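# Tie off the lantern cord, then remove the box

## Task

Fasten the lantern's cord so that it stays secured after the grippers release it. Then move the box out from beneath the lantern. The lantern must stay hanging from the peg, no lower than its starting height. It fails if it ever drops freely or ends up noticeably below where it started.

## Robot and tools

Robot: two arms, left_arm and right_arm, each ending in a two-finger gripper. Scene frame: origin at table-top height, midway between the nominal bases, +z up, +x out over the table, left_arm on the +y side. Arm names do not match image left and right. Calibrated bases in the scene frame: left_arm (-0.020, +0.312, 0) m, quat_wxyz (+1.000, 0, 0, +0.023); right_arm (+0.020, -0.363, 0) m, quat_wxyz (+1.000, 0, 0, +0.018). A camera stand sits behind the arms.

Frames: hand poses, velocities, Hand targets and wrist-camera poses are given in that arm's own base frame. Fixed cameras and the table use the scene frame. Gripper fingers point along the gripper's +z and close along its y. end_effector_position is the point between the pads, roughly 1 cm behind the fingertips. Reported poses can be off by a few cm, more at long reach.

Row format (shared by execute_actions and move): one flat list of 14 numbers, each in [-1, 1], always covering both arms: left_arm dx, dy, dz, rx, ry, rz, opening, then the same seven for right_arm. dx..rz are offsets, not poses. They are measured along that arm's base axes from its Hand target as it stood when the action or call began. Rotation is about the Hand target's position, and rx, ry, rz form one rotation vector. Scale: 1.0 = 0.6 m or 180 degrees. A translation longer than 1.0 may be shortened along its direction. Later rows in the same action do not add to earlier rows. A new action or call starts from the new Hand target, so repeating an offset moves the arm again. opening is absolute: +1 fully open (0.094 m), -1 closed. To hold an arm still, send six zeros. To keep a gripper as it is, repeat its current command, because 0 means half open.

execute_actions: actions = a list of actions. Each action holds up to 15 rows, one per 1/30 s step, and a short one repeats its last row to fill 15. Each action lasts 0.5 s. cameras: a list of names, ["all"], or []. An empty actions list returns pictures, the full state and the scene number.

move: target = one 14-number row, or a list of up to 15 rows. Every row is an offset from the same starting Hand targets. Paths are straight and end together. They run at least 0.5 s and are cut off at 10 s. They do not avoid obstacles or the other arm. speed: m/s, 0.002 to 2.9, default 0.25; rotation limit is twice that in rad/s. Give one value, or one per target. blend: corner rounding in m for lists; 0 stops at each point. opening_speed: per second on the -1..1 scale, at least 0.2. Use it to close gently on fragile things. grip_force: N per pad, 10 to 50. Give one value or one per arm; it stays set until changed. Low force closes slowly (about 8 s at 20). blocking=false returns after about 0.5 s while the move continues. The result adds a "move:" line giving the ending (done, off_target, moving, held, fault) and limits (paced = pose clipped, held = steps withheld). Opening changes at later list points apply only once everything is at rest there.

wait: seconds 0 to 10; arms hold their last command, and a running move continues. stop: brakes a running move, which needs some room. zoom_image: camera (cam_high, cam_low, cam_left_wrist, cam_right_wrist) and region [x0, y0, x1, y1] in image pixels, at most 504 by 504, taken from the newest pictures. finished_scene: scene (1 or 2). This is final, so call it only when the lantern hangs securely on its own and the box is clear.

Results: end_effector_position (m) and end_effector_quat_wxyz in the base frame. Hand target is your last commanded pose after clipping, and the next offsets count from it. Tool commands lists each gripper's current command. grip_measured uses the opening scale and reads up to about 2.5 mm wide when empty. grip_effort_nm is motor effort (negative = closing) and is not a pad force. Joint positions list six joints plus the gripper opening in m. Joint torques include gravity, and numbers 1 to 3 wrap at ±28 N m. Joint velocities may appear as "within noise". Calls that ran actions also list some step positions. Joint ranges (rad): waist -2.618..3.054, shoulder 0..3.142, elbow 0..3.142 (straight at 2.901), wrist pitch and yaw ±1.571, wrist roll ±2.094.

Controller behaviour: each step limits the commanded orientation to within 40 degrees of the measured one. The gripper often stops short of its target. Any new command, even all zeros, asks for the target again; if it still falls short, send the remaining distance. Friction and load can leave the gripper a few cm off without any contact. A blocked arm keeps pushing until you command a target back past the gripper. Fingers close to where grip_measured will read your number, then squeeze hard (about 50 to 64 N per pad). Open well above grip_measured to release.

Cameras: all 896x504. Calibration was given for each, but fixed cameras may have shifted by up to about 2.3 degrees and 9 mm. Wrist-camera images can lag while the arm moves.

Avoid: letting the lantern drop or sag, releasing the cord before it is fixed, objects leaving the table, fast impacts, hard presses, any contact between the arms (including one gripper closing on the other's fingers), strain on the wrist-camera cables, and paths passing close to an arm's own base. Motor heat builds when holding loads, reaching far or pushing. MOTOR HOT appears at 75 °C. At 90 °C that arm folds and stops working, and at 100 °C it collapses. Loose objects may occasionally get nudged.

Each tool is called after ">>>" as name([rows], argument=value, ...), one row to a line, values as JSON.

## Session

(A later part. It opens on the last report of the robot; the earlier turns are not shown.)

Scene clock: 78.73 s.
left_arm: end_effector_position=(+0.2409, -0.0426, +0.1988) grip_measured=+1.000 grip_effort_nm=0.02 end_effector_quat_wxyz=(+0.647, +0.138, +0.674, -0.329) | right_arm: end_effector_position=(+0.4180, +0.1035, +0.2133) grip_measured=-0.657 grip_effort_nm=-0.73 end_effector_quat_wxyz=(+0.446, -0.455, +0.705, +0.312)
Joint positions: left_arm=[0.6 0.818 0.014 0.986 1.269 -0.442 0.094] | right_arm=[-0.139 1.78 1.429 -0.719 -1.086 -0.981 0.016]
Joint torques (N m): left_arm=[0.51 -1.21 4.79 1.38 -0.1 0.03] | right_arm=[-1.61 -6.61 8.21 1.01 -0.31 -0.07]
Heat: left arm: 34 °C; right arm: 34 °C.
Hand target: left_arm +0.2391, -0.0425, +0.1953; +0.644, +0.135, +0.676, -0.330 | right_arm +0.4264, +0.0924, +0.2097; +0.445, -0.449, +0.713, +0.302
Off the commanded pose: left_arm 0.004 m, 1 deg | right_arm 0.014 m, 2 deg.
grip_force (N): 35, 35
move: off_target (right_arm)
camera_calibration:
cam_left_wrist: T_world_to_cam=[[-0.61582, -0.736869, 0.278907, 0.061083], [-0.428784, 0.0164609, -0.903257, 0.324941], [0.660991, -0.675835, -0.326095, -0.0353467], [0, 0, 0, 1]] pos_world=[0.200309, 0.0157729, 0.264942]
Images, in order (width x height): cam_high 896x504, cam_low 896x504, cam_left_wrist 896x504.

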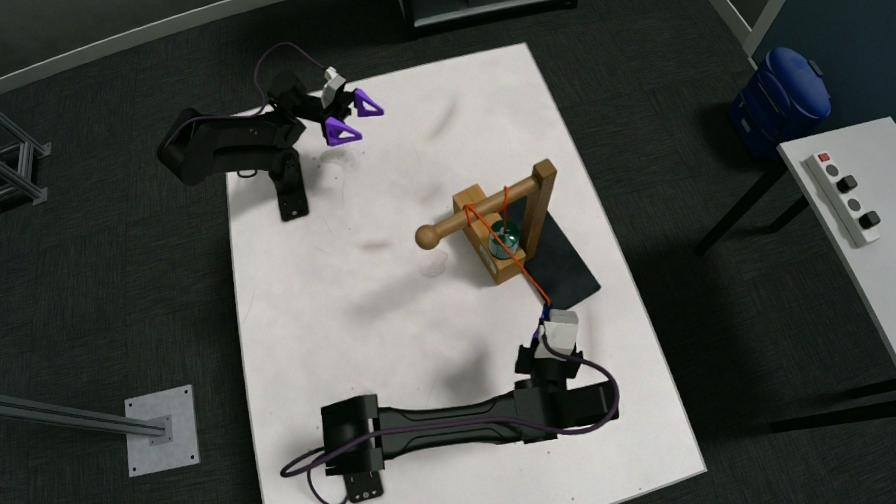

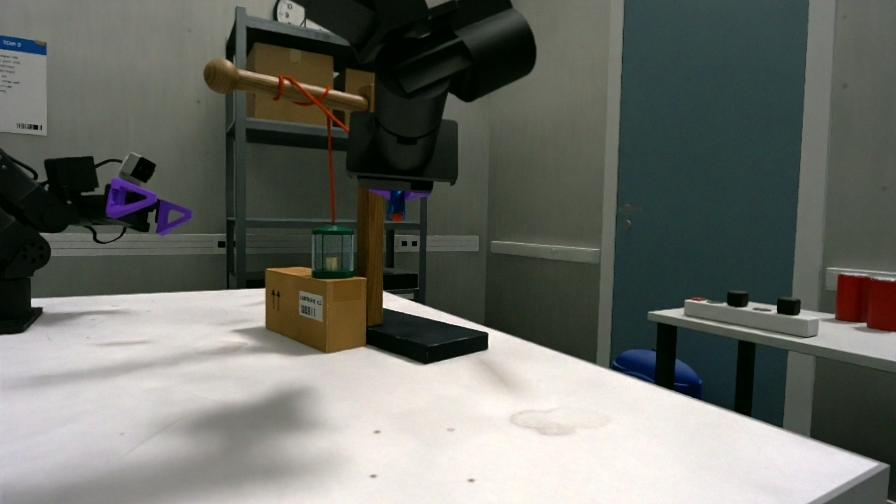

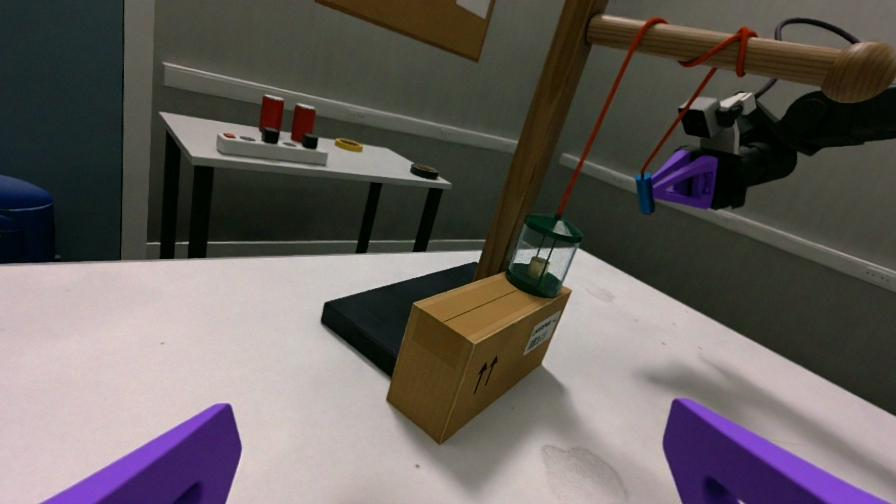

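>>> move([
  [0,0,0,0,0,0,1,0.03,-0.05,-0.05,0,0,0,-0.9],
], speed=0.06, cameras=["cam_high","cam_low","cam_left_wrist","cam_right_wrist"])

>>> zoom_image(camera="cam_left_wrist", region=[480, 0, 896, 320])

>>> zoom_image(camera="cam_low", region=[200, 50, 460, 300])

Scene clock: 82.00 s.
left_arm: end_effector_position=(+0.2409, -0.0426, +0.1988) grip_measured=+1.000 grip_effort_nm=0.02 end_effector_quat_wxyz=(+0.647, +0.138, +0.674, -0.329) | right_arm: end_effector_position=(+0.4249, +0.0942, +0.2097) grip_measured=-0.657 grip_effort_nm=-0.73 end_effector_quat_wxyz=(+0.467, -0.467, +0.667, +0.344)
Joint positions: left_arm=[0.6 0.818 0.014 0.986 1.269 -0.442 0.094] | right_arm=[-0.183 1.88 1.494 -0.794 -1.21 -1.131 0.016]
Joint torques (N m): left_arm=[0.59 -1.26 4.75 1.38 -0.08 0.03] | right_arm=[-3.88 -5.78 7.27 0.97 0.69 0.03]
Heat: left arm: 34 °C; right arm: 34 °C.
Hand target: left_arm +0.2391, -0.0425, +0.1953; +0.644, +0.135, +0.676, -0.330 | right_arm +0.4445, +0.0623, +0.1798; +0.445, -0.449, +0.713, +0.302
Off the commanded pose: left_arm 0.004 m, 1 deg | right_arm 0.048 m, 8 deg.
grip_force (N): 35, 35
move: off_target (right_arm)
camera_calibration:
cam_left_wrist: T_world_to_cam=[[-0.61582, -0.736869, 0.278907, 0.061083], [-0.428784, 0.0164609, -0.903257, 0.324941], [0.660991, -0.675835, -0.326095, -0.0353467], [0, 0, 0, 1]] pos_world=[0.200309, 0.0157729, 0.264942]
cam_right_wrist: T_world_to_cam=[[0.950326, -0.310951, -0.0137657, -0.370357], [-0.223749, -0.651737, -0.72469, 0.348528], [0.216372, 0.691772, -0.688937, 0.0774219], [0, 0, 0, 1]] pos_world=[0.413191, 0.058427, 0.300815]

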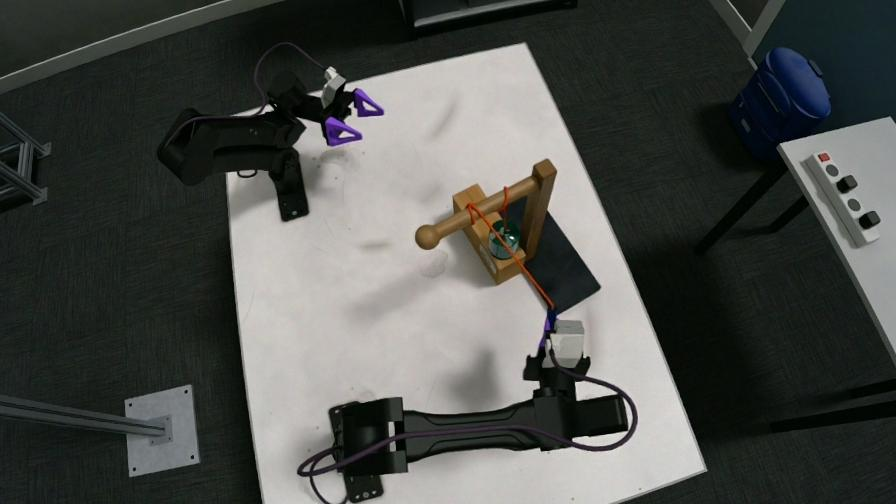

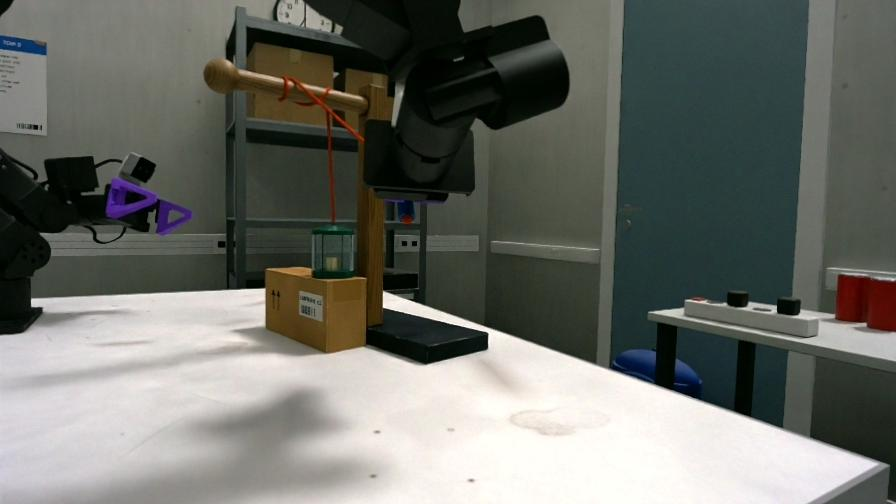

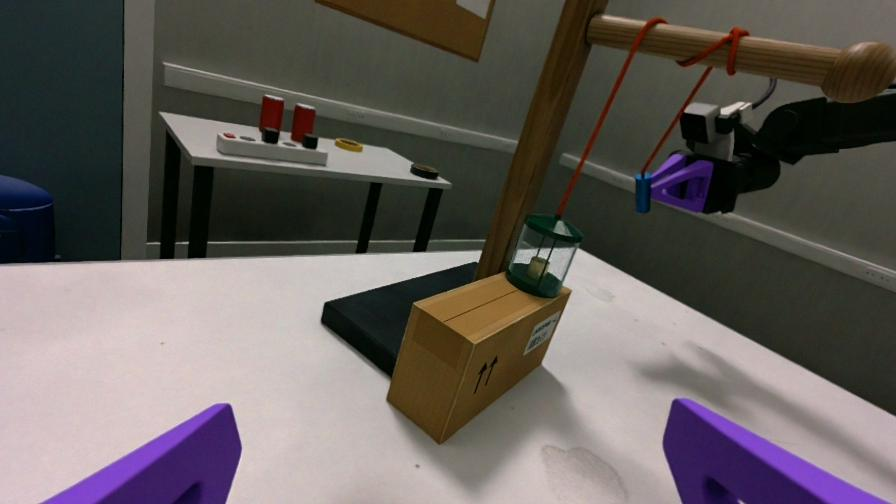

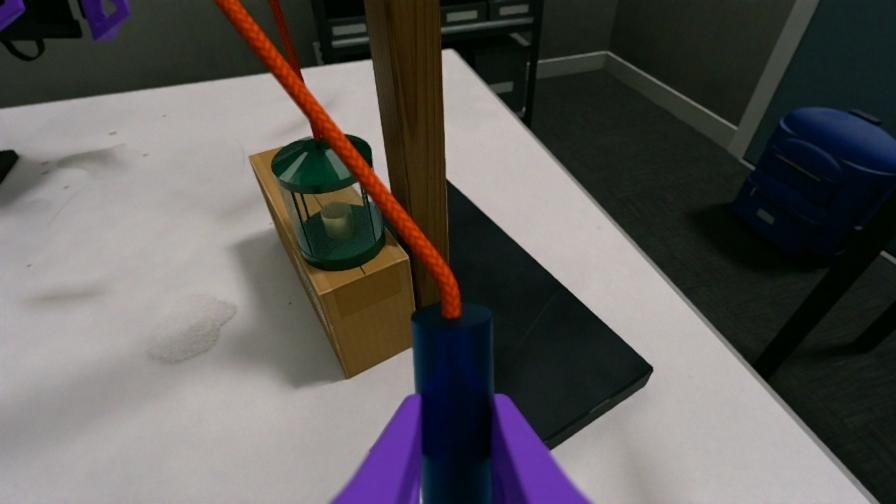

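Scaled by 1.212 from the camera's 896x504 image, which has a finer 1280x720 frame.

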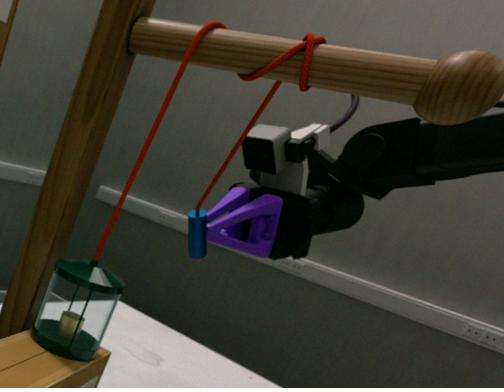

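Scaled by 1.938 from the camera's 896x504 image, which has a finer 1280x720 frame.

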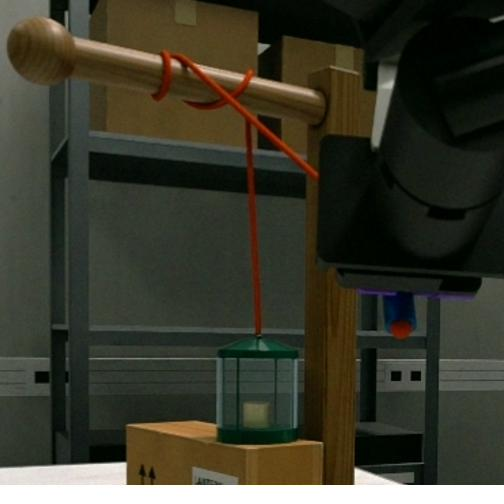

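>>> move([
  [0,0,0,0,0,0,1,-0.107,0.18,-0.08,0,0,0,-0.9],
  [0,0,0,0,0,0,1,-0.107,0.18,-0.15,0,0,0,-0.9],
], speed=0.08, cameras=["cam_high","cam_low","cam_left_wrist","cam_right_wrist"])

>>> zoom_image(camera="cam_left_wrist", region=[480, 0, 896, 320])

>>> zoom_image(camera="cam_low", region=[200, 50, 460, 300])

Scene clock: 88.57 s.
left_arm: end_effector_position=(+0.2409, -0.0426, +0.1988) grip_measured=+1.000 grip_effort_nm=0.02 end_effector_quat_wxyz=(+0.647, +0.138, +0.674, -0.329) | right_arm: end_effector_position=(+0.3798, +0.1823, +0.1369) grip_measured=-0.657 grip_effort_nm=-0.72 end_effector_quat_wxyz=(+0.500, -0.484, +0.648, +0.309)
Joint positions: left_arm=[0.6 0.818 0.014 0.986 1.269 -0.442 0.094] | right_arm=[0.068 1.705 0.852 0.205 -1.033 -0.664 0.016]
Joint torques (N m): left_arm=[0.57 -1.26 4.78 1.39 -0.1 0.03] | right_arm=[-0.64 -3.9 3.63 0.79 0.73 0.05]
Heat: left arm: 34 °C; right arm: 34 °C.
Hand target: left_arm +0.2391, -0.0425, +0.1953; +0.644, +0.135, +0.676, -0.330 | right_arm +0.3802, +0.1703, +0.0898; +0.445, -0.449, +0.713, +0.302
Off the commanded pose: left_arm 0.004 m, 1 deg | right_arm 0.049 m, 11 deg.
grip_force (N): 35, 35
move: off_target (right_arm)
camera_calibration:
cam_left_wrist: T_world_to_cam=[[-0.61582, -0.736869, 0.278907, 0.061083], [-0.428784, 0.0164609, -0.903257, 0.324941], [0.660991, -0.675835, -0.326095, -0.0353467], [0, 0, 0, 1]] pos_world=[0.200309, 0.0157729, 0.264942]
cam_right_wrist: T_world_to_cam=[[0.941358, -0.324264, 0.0932633, -0.309921], [-0.156067, -0.663519, -0.7317, 0.320461], [0.299146, 0.674236, -0.675216, -0.0539941], [0, 0, 0, 1]] pos_world=[0.357912, 0.14854, 0.226928]

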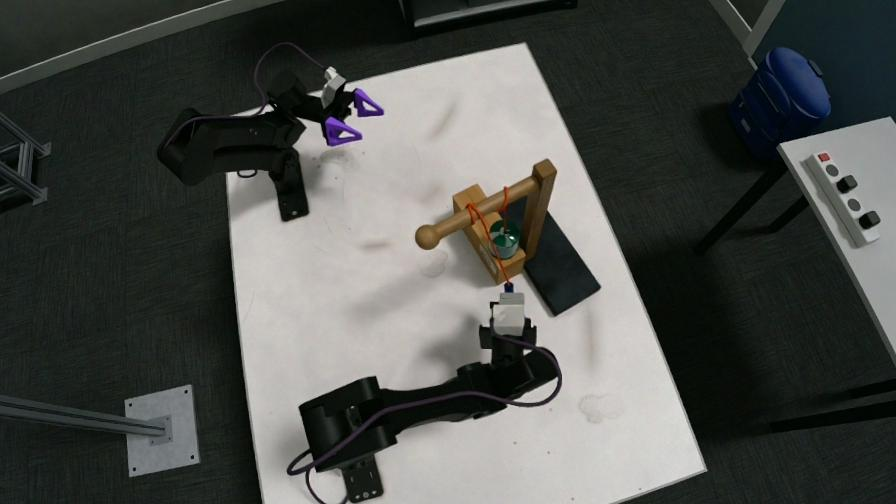

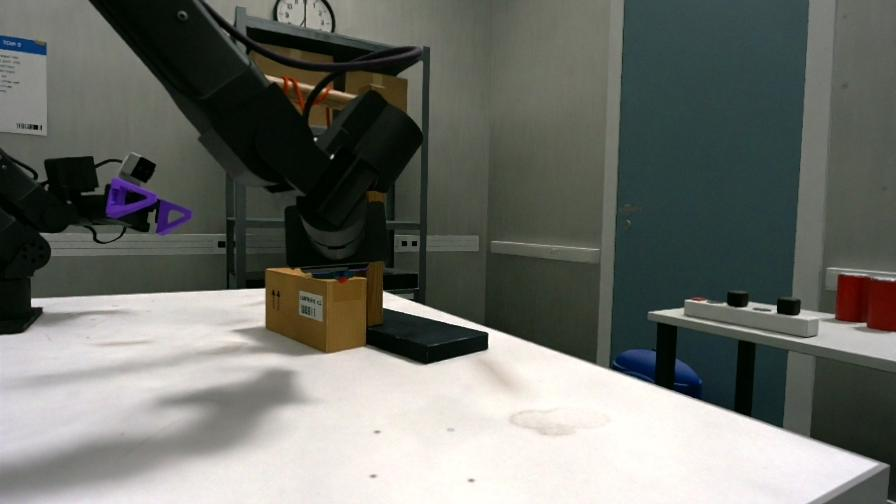

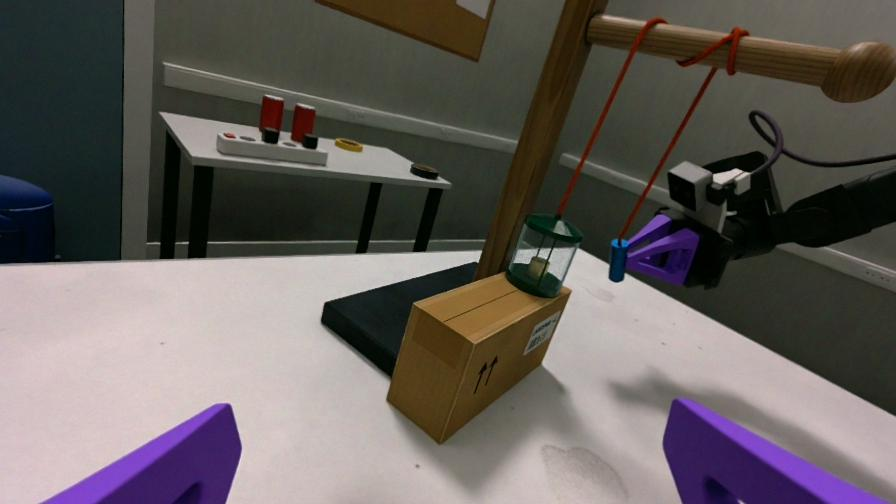

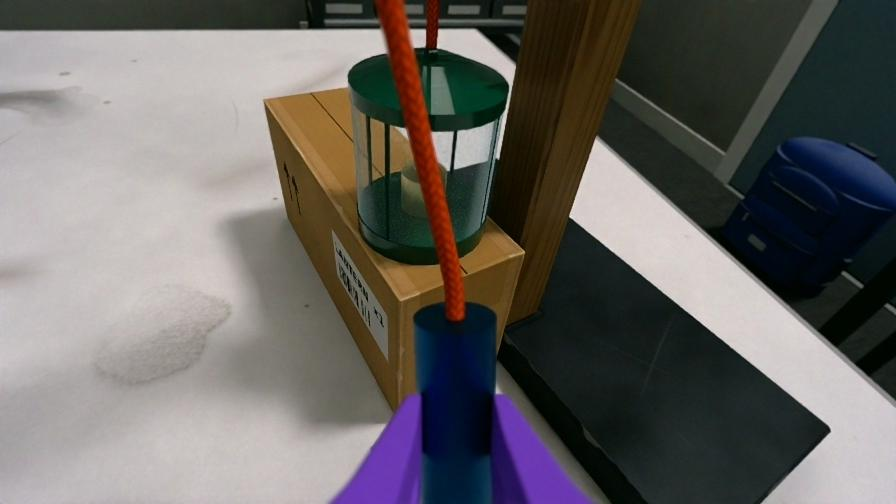

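Scaled by 1.212 from the camera's 896x504 image, which has a finer 1280x720 frame.

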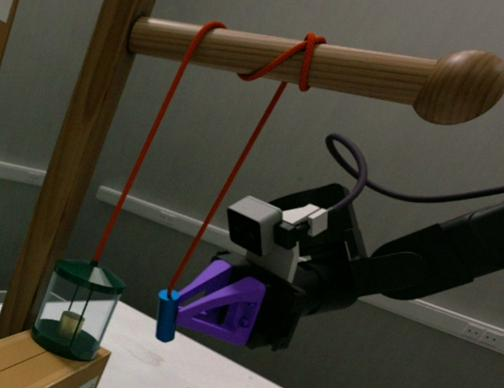

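Scaled by 1.938 from the camera's 896x504 image, which has a finer 1280x720 frame.

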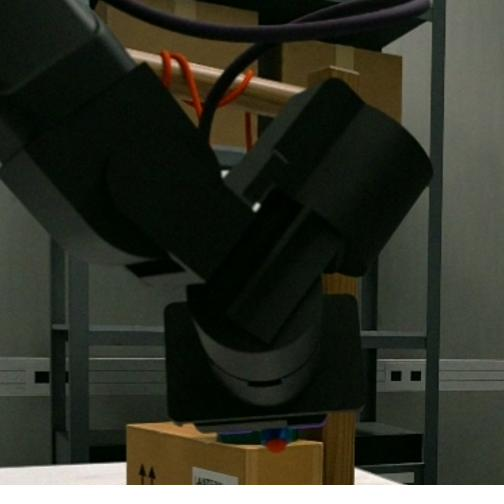

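>>> move(target=[0.262,-0.224,-0.077,0.300,0.083,-0.242,1,0,0,0,0,0,0,-0.9], speed=0.15, cameras=["all"])

Scene clock: 98.83 s.
left_arm: end_effector_position=(+0.3947, -0.1740, +0.1532) grip_measured=+1.000 grip_effort_nm=0.02 end_effector_quat_wxyz=(+0.272, +0.592, +0.729, -0.209) | right_arm: end_effector_position=(+0.3799, +0.1823, +0.1370) grip_measured=-0.657 grip_effort_nm=-0.73 end_effector_quat_wxyz=(+0.500, -0.484, +0.648, +0.309)
Joint positions: left_arm=[-0.166 1.876 1.585 -0.964 0.636 1.093 0.094] | right_arm=[0.068 1.705 0.852 0.206 -1.033 -0.664 0.016]
Joint torques (N m): left_arm=[-0.36 -9.14 7.66 0.81 0.3 0.05] | right_arm=[-0.66 -3.92 3.58 0.79 0.73 0.07]
Heat: left arm: 34 °C; right arm: 33 °C.
Hand target: left_arm +0.3963, -0.1769, +0.1493; +0.265, +0.595, +0.727, -0.216 | right_arm +0.3802, +0.1703, +0.0899; +0.445, -0.449, +0.713, +0.302
Off the commanded pose: left_arm 0.005 m, 1 deg | right_arm 0.049 m, 11 deg.
grip_force (N): 35, 35
move: off_target (right_arm)
camera_calibration:
cam_left_wrist: T_world_to_cam=[[-0.976072, -0.217437, -0.00204958, 0.347264], [-0.207362, 0.933598, -0.292225, 0.330357], [0.0654541, -0.284808, -0.956347, 0.158984], [0, 0, 0, 1]] pos_world=[0.397052, -0.187633, 0.249295]
cam_right_wrist: T_world_to_cam=[[0.941283, -0.324292, 0.0939251, -0.310143], [-0.155572, -0.663516, -0.731809, 0.320396], [0.29964, 0.674227, -0.675006, -0.0541794], [0, 0, 0, 1]] pos_world=[0.358011, 0.14854, 0.227028]

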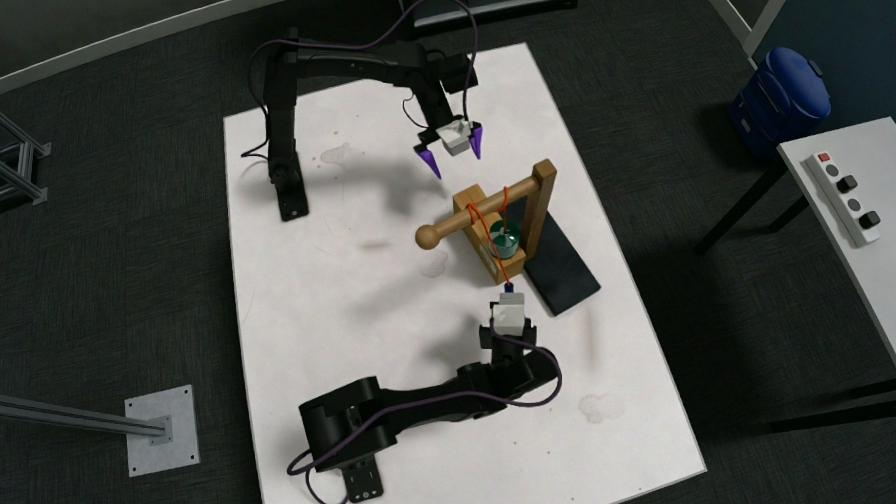

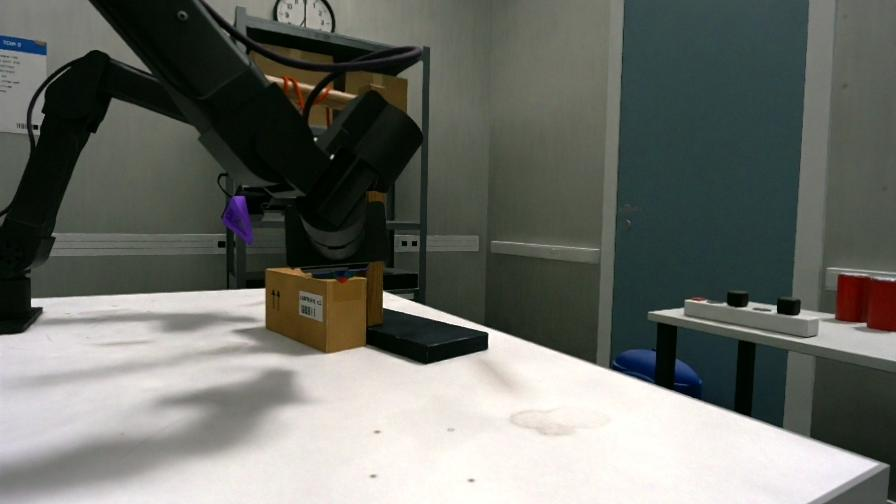

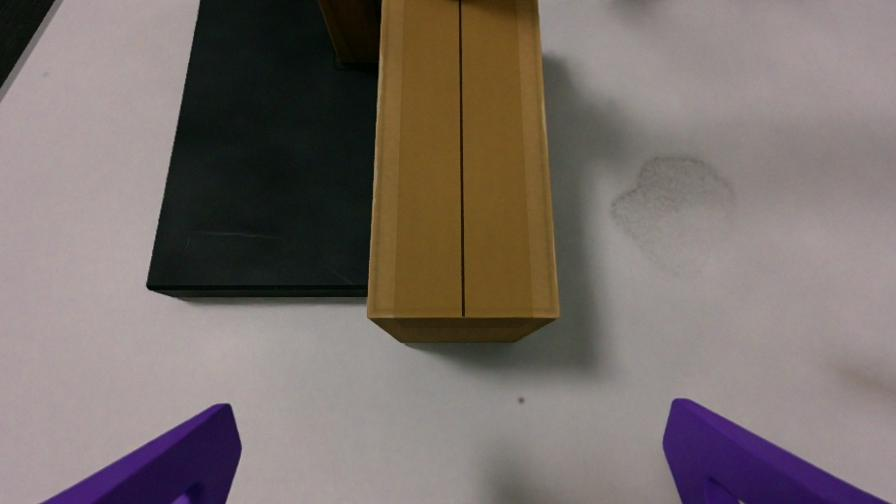

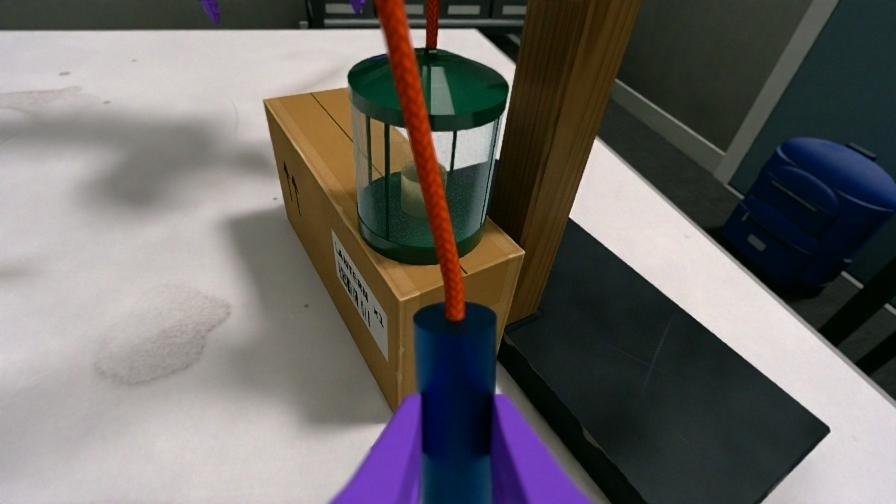

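>>> move(target=[0.015,-0.097,-0.128,0,0,0,1,0,0,0,0,0,0,-0.9], speed=0.1, grip_force=[25,35], cameras=["all"])

Scene clock: 101.80 s.
left_arm: end_effector_position=(+0.4088, -0.2340, +0.0862) grip_measured=+1.000 grip_effort_nm=0.02 end_effector_quat_wxyz=(+0.278, +0.598, +0.722, -0.208) | right_arm: end_effector_position=(+0.3799, +0.1823, +0.1370) grip_measured=-0.657 grip_effort_nm=-0.73 end_effector_quat_wxyz=(+0.500, -0.484, +0.648, +0.309)
Joint positions: left_arm=[-0.307 1.997 1.469 -0.623 0.591 0.947 0.094] | right_arm=[0.068 1.705 0.852 0.206 -1.033 -0.664 0.016]
Joint torques (N m): left_arm=[-0.27 -10.59 5.01 1.24 0.25 -0.1] | right_arm=[-0.66 -3.9 3.58 0.8 0.72 0.06]
Heat: left arm: 34 °C; right arm: 33 °C.
Hand target: left_arm +0.4053, -0.2350, +0.0724; +0.265, +0.595, +0.727, -0.216 | right_arm +0.3802, +0.1703, +0.0899; +0.445, -0.449, +0.713, +0.302
Off the commanded pose: left_arm 0.014 m, 2 deg | right_arm 0.049 m, 11 deg.
grip_force (N): 25, 35
move: off_target (left_arm, right_arm)
camera_calibration:
cam_left_wrist: T_world_to_cam=[[-0.978728, -0.204324, -0.0185207, 0.353416], [-0.189518, 0.934981, -0.299822, 0.363404], [0.0785775, -0.289934, -0.953815, 0.0701279], [0, 0, 0, 1]] pos_world=[0.40926, -0.247232, 0.182391]
cam_right_wrist: T_world_to_cam=[[0.941283, -0.324292, 0.0939251, -0.310143], [-0.155572, -0.663516, -0.731809, 0.320396], [0.29964, 0.674227, -0.675006, -0.0541794], [0, 0, 0, 1]] pos_world=[0.358011, 0.14854, 0.227028]

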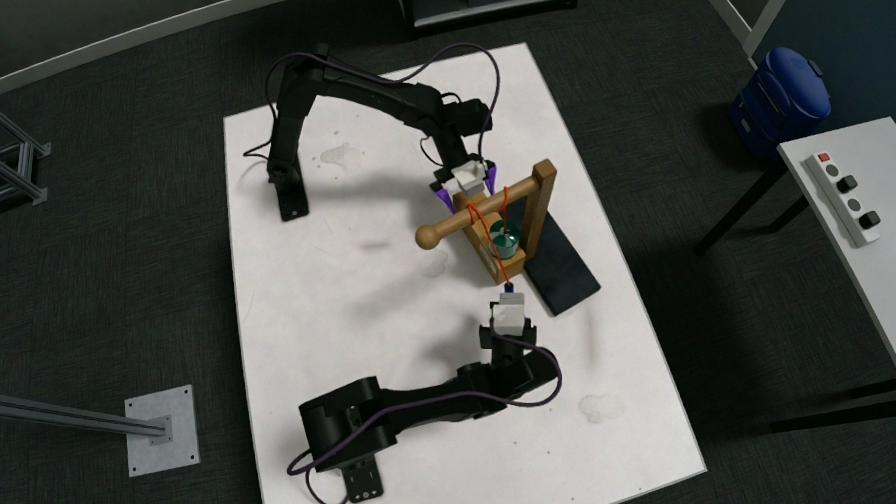

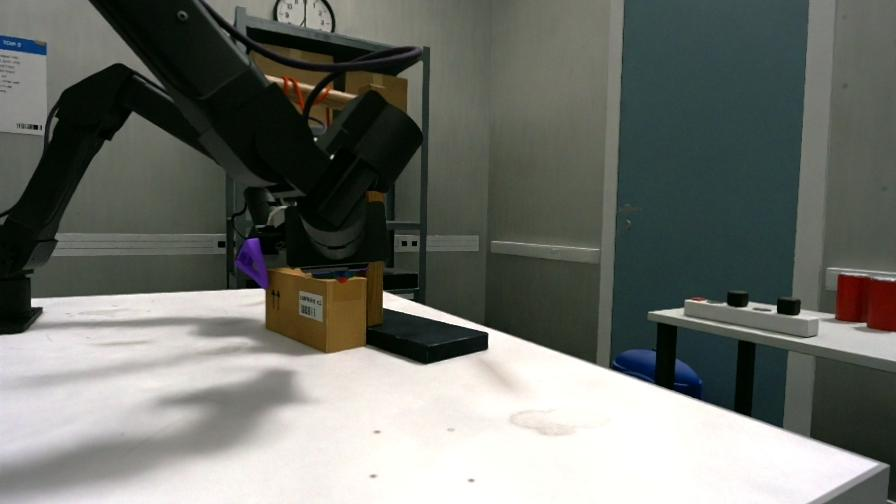

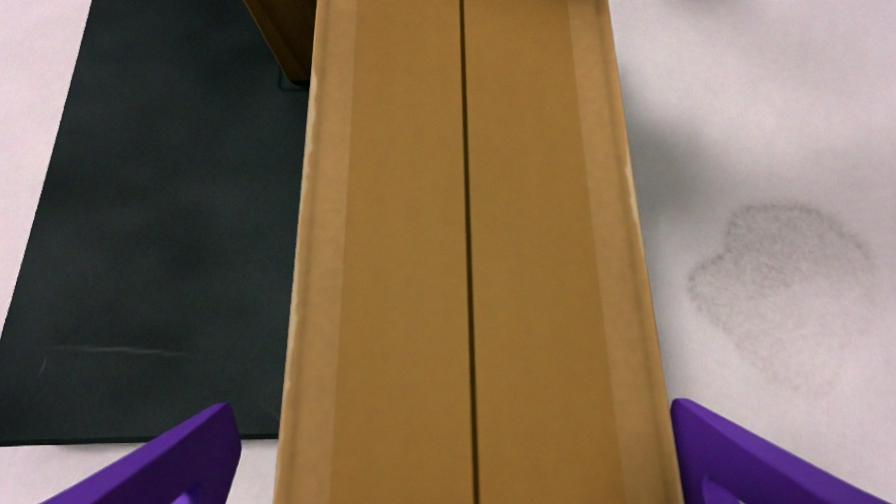

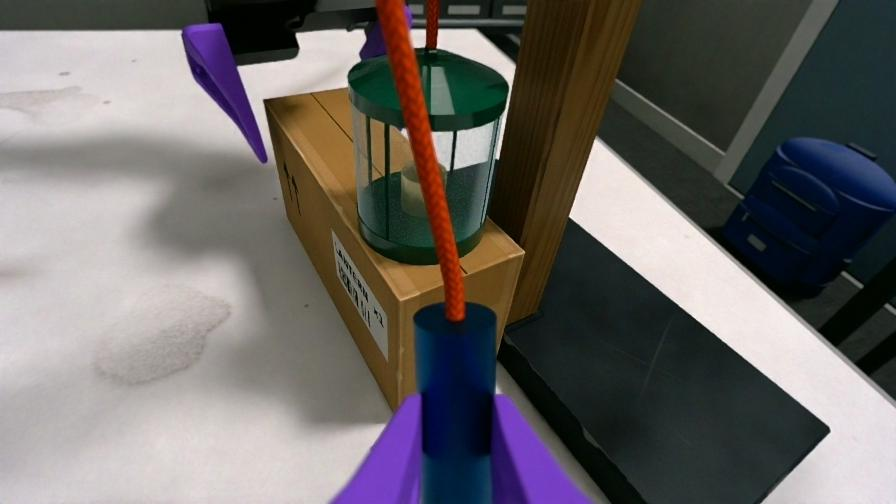

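>>> move([
  [-0.013,0,0,0,0,0.012,1,0,0,0,0,0,0,-0.9],
  [-0.015,0,-0.022,0,0,0.012,1,0,0,0,0,0,0,-0.9],
], speed=0.1, cameras=["cam_left_wrist","cam_right_wrist","cam_low"])

Scene clock: 104.30 s.
left_arm: end_effector_position=(+0.4005, -0.2320, +0.0598) grip_measured=+1.000 grip_effort_nm=0.02 end_effector_quat_wxyz=(+0.270, +0.581, +0.739, -0.207) | right_arm: end_effector_position=(+0.3799, +0.1823, +0.1370) grip_measured=-0.657 grip_effort_nm=-0.73 end_effector_quat_wxyz=(+0.500, -0.484, +0.648, +0.309)
Joint positions: left_arm=[-0.315 1.997 1.365 -0.518 0.571 0.891 0.094] | right_arm=[0.068 1.705 0.852 0.206 -1.033 -0.664 0.016]
Joint torques (N m): left_arm=[-0.62 -13.19 4.71 1.24 0.27 -0.08] | right_arm=[-0.66 -3.96 3.58 0.8 0.73 0.05]
Heat: left arm: 34 °C; right arm: 33 °C.
Hand target: left_arm +0.3964, -0.2350, +0.0592; +0.269, +0.582, +0.738, -0.211 | right_arm +0.3802, +0.1703, +0.0899; +0.445, -0.449, +0.713, +0.302
Off the commanded pose: left_arm 0.005 m, 0 deg | right_arm 0.049 m, 11 deg.
grip_force (N): 25, 35
move: off_target (right_arm)
camera_calibration:
cam_left_wrist: T_world_to_cam=[[-0.969214, -0.246108, 0.00741643, 0.330181], [-0.237874, 0.928164, -0.286231, 0.369135], [0.0635599, -0.279183, -0.958132, 0.0548863], [0, 0, 0, 1]] pos_world=[0.404335, -0.246034, 0.155797]
cam_right_wrist: T_world_to_cam=[[0.941283, -0.324292, 0.0939251, -0.310143], [-0.155572, -0.663516, -0.731809, 0.320396], [0.29964, 0.674227, -0.675006, -0.0541794], [0, 0, 0, 1]] pos_world=[0.358011, 0.14854, 0.227028]
Images, in order (width x height): cam_low 896x504, cam_left_wrist 896x504, cam_right_wrist 896x504.

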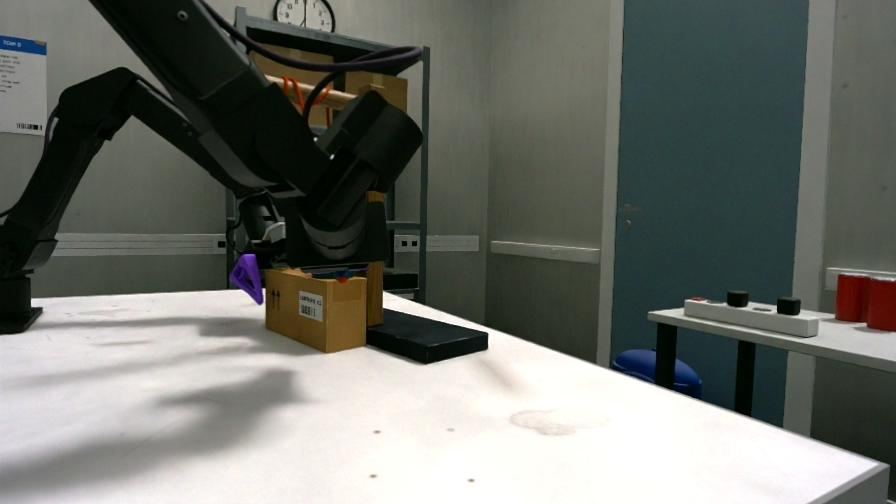

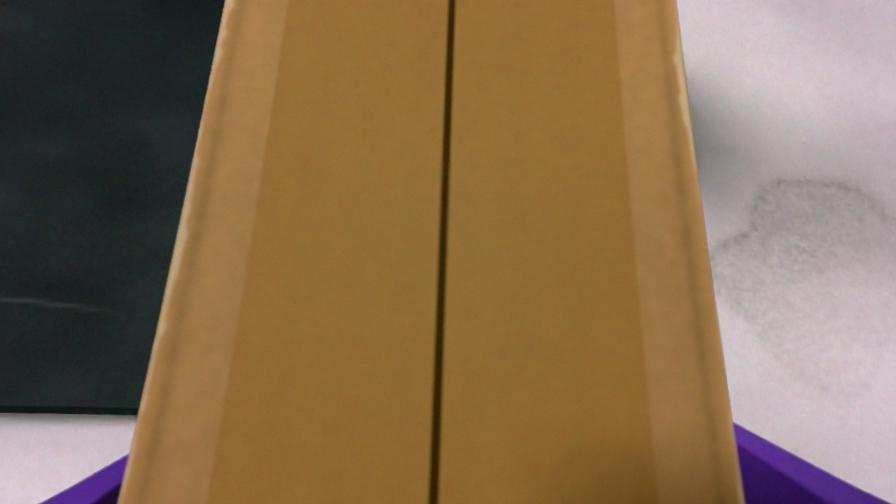

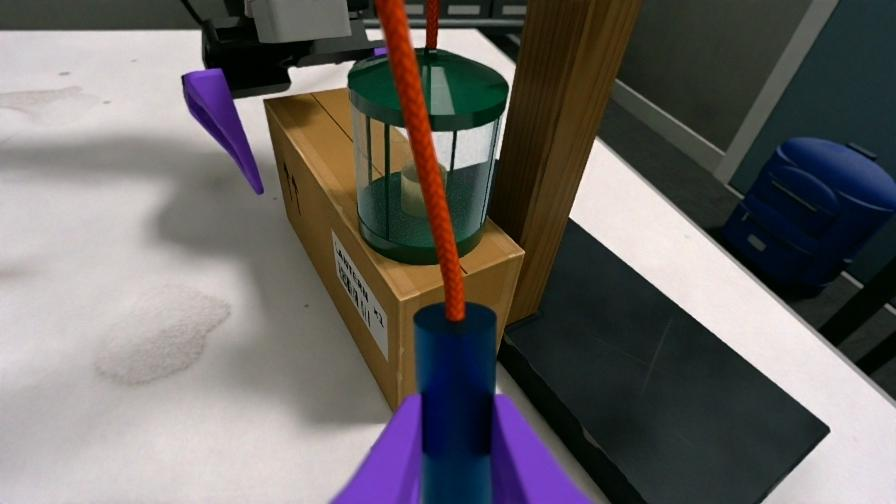

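>>> move(target=[0,0,0,0,0,0,0.22,0,0,0,0,0,0,-0.9], opening_speed=0.3, cameras=["cam_left_wrist","cam_right_wrist"])

Scene clock: 107.80 s.
left_arm: end_effector_position=(+0.4022, -0.2315, +0.0597) grip_measured=+0.341 grip_effort_nm=-0.55 end_effector_quat_wxyz=(+0.272, +0.581, +0.740, -0.203) | right_arm: end_effector_position=(+0.3799, +0.1823, +0.1370) grip_measured=-0.657 grip_effort_nm=-0.72 end_effector_quat_wxyz=(+0.500, -0.484, +0.648, +0.309)
Joint positions: left_arm=[-0.315 1.997 1.365 -0.512 0.564 0.891 0.063] | right_arm=[0.068 1.705 0.852 0.206 -1.033 -0.664 0.016]
Joint torques (N m): left_arm=[-0.61 -13.19 4.74 1.19 0.31 -0.06] | right_arm=[-0.66 -3.9 3.58 0.8 0.72 0.06]
Heat: left arm: 34 °C; right arm: 33 °C.
Hand target: left_arm +0.3964, -0.2350, +0.0592; +0.269, +0.582, +0.738, -0.211 | right_arm +0.3802, +0.1703, +0.0899; +0.445, -0.449, +0.713, +0.302
Off the commanded pose: left_arm 0.007 m, 1 deg | right_arm 0.049 m, 11 deg.
grip_force (N): 25, 35
move: off_target (right_arm)
camera_calibration:
cam_left_wrist: T_world_to_cam=[[-0.968466, -0.249144, -0.000535905, 0.331484], [-0.238731, 0.928601, -0.284091, 0.369305], [0.0712773, -0.275005, -0.958797, 0.05278], [0, 0, 0, 1]] pos_world=[0.405433, -0.245835, 0.155699]
cam_right_wrist: T_world_to_cam=[[0.941283, -0.324292, 0.0939251, -0.310143], [-0.155572, -0.663516, -0.731809, 0.320396], [0.29964, 0.674227, -0.675006, -0.0541794], [0, 0, 0, 1]] pos_world=[0.358011, 0.14854, 0.227028]
Images, in order (width x height): cam_left_wrist 896x504, cam_right_wrist 896x504.

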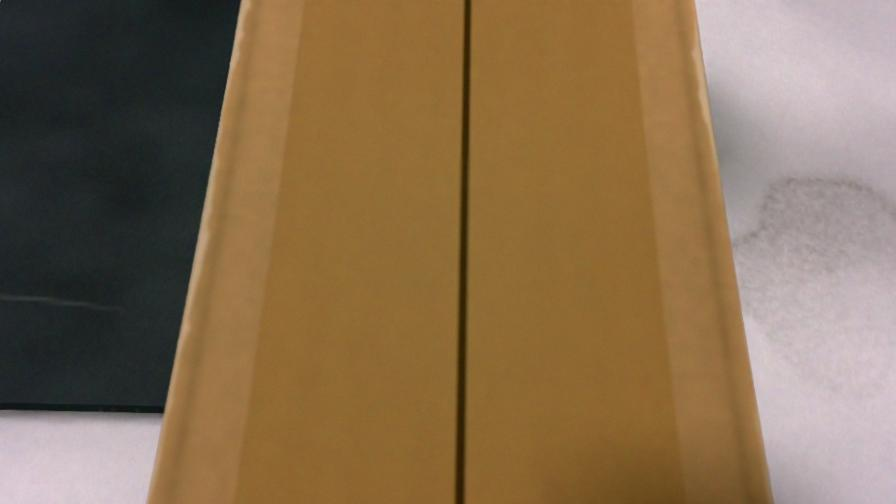

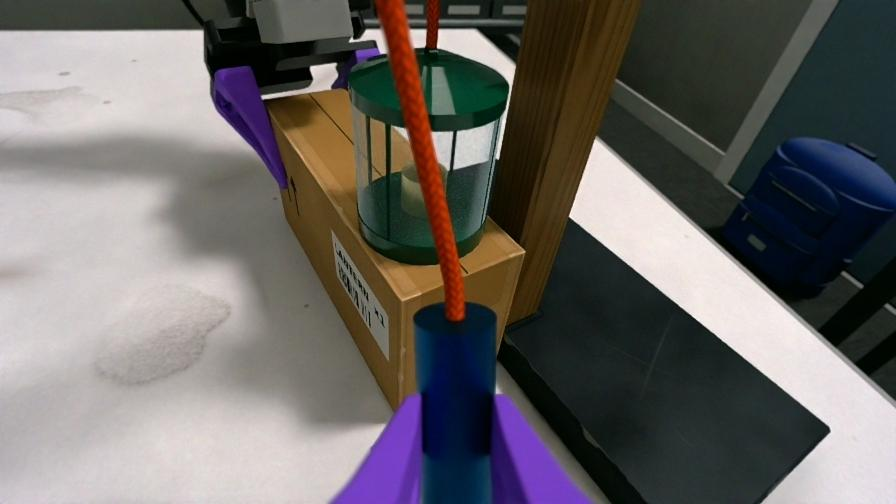

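>>> move(target=[-0.01,0.055,0,0,0,0,0.22,0,0,0,0,0,0,-0.9], speed=0.04, cameras=["cam_high","cam_left_wrist","cam_right_wrist"])

Scene clock: 110.20 s.
left_arm: end_effector_position=(+0.3991, -0.2113, +0.0589) grip_measured=+0.341 grip_effort_nm=-0.55 end_effector_quat_wxyz=(+0.280, +0.582, +0.734, -0.210) | right_arm: end_effector_position=(+0.3799, +0.1823, +0.1370) grip_measured=-0.657 grip_effort_nm=-0.72 end_effector_quat_wxyz=(+0.500, -0.484, +0.648, +0.309)
Joint positions: left_arm=[-0.259 1.974 1.318 -0.511 0.608 0.954 0.063] | right_arm=[0.068 1.705 0.852 0.206 -1.033 -0.664 0.016]
Joint torques (N m): left_arm=[1.05 -14.68 3.95 0.76 0.21 0.16] | right_arm=[-0.65 -3.93 3.59 0.79 0.73 0.05]
Heat: left arm: 34 °C; right arm: 33 °C.
Hand target: left_arm +0.3903, -0.2021, +0.0591; +0.269, +0.582, +0.738, -0.211 | right_arm +0.3802, +0.1703, +0.0899; +0.445, -0.449, +0.713, +0.302
Off the commanded pose: left_arm 0.013 m, 1 deg | right_arm 0.049 m, 11 deg.
grip_force (N): 25, 35
move: off_target (left_arm, right_arm)
camera_calibration:
cam_left_wrist: T_world_to_cam=[[-0.970803, -0.239869, -0.00216278, 0.336508], [-0.227721, 0.924393, -0.306009, 0.345653], [0.0754014, -0.296582, -0.952026, 0.0511392], [0, 0, 0, 1]] pos_world=[0.401539, -0.223634, 0.155186]
cam_right_wrist: T_world_to_cam=[[0.941283, -0.324292, 0.0939251, -0.310143], [-0.155572, -0.663516, -0.731809, 0.320396], [0.29964, 0.674227, -0.675006, -0.0541794], [0, 0, 0, 1]] pos_world=[0.358011, 0.14854, 0.227028]
Images, in order (width x height): cam_high 896x504, cam_left_wrist 896x504, cam_right_wrist 896x504.

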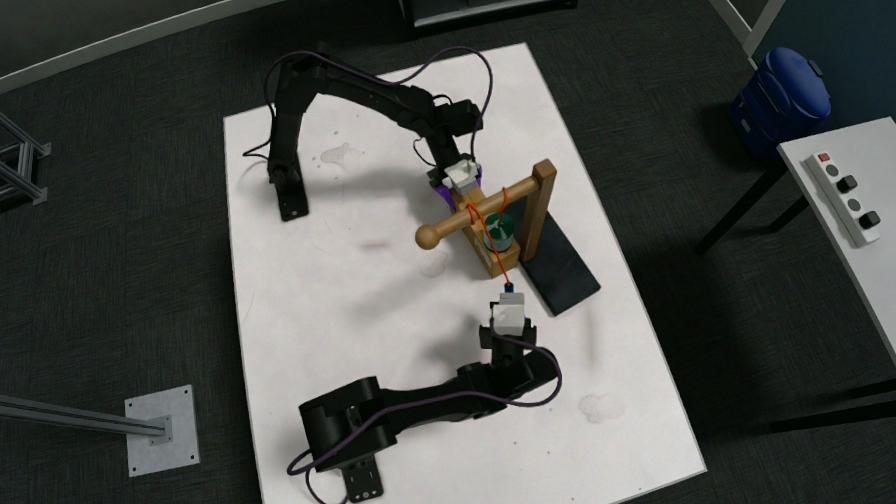

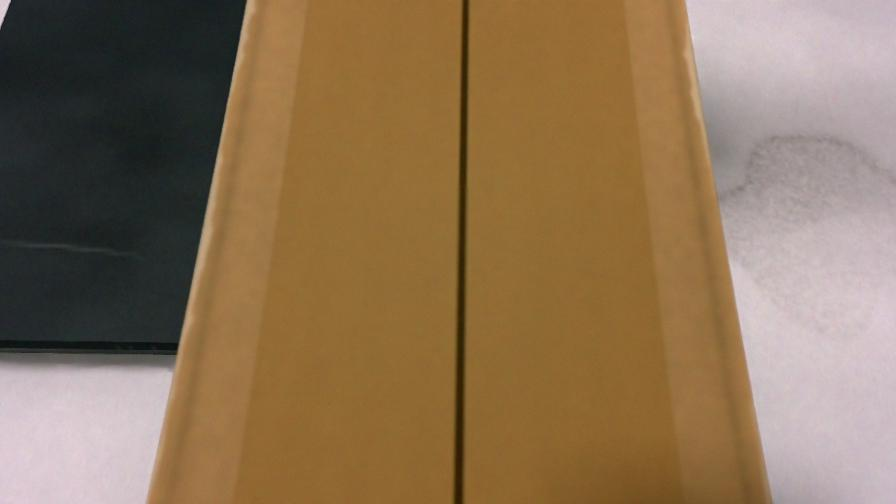

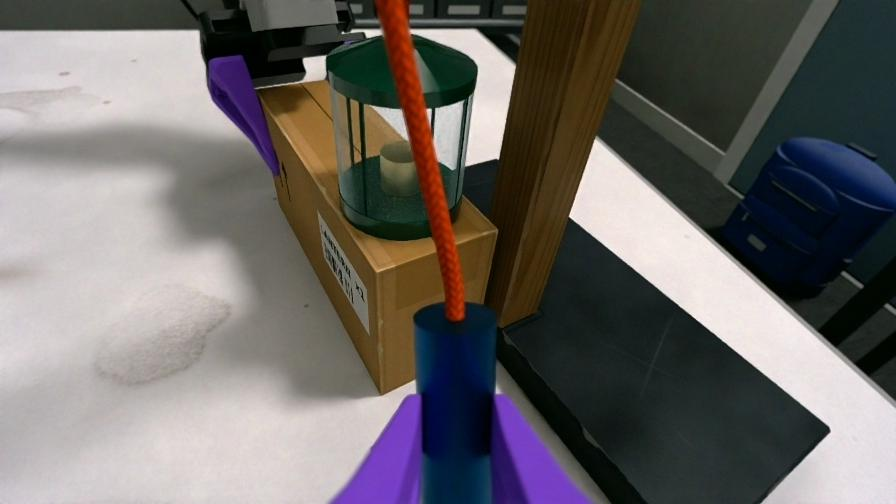

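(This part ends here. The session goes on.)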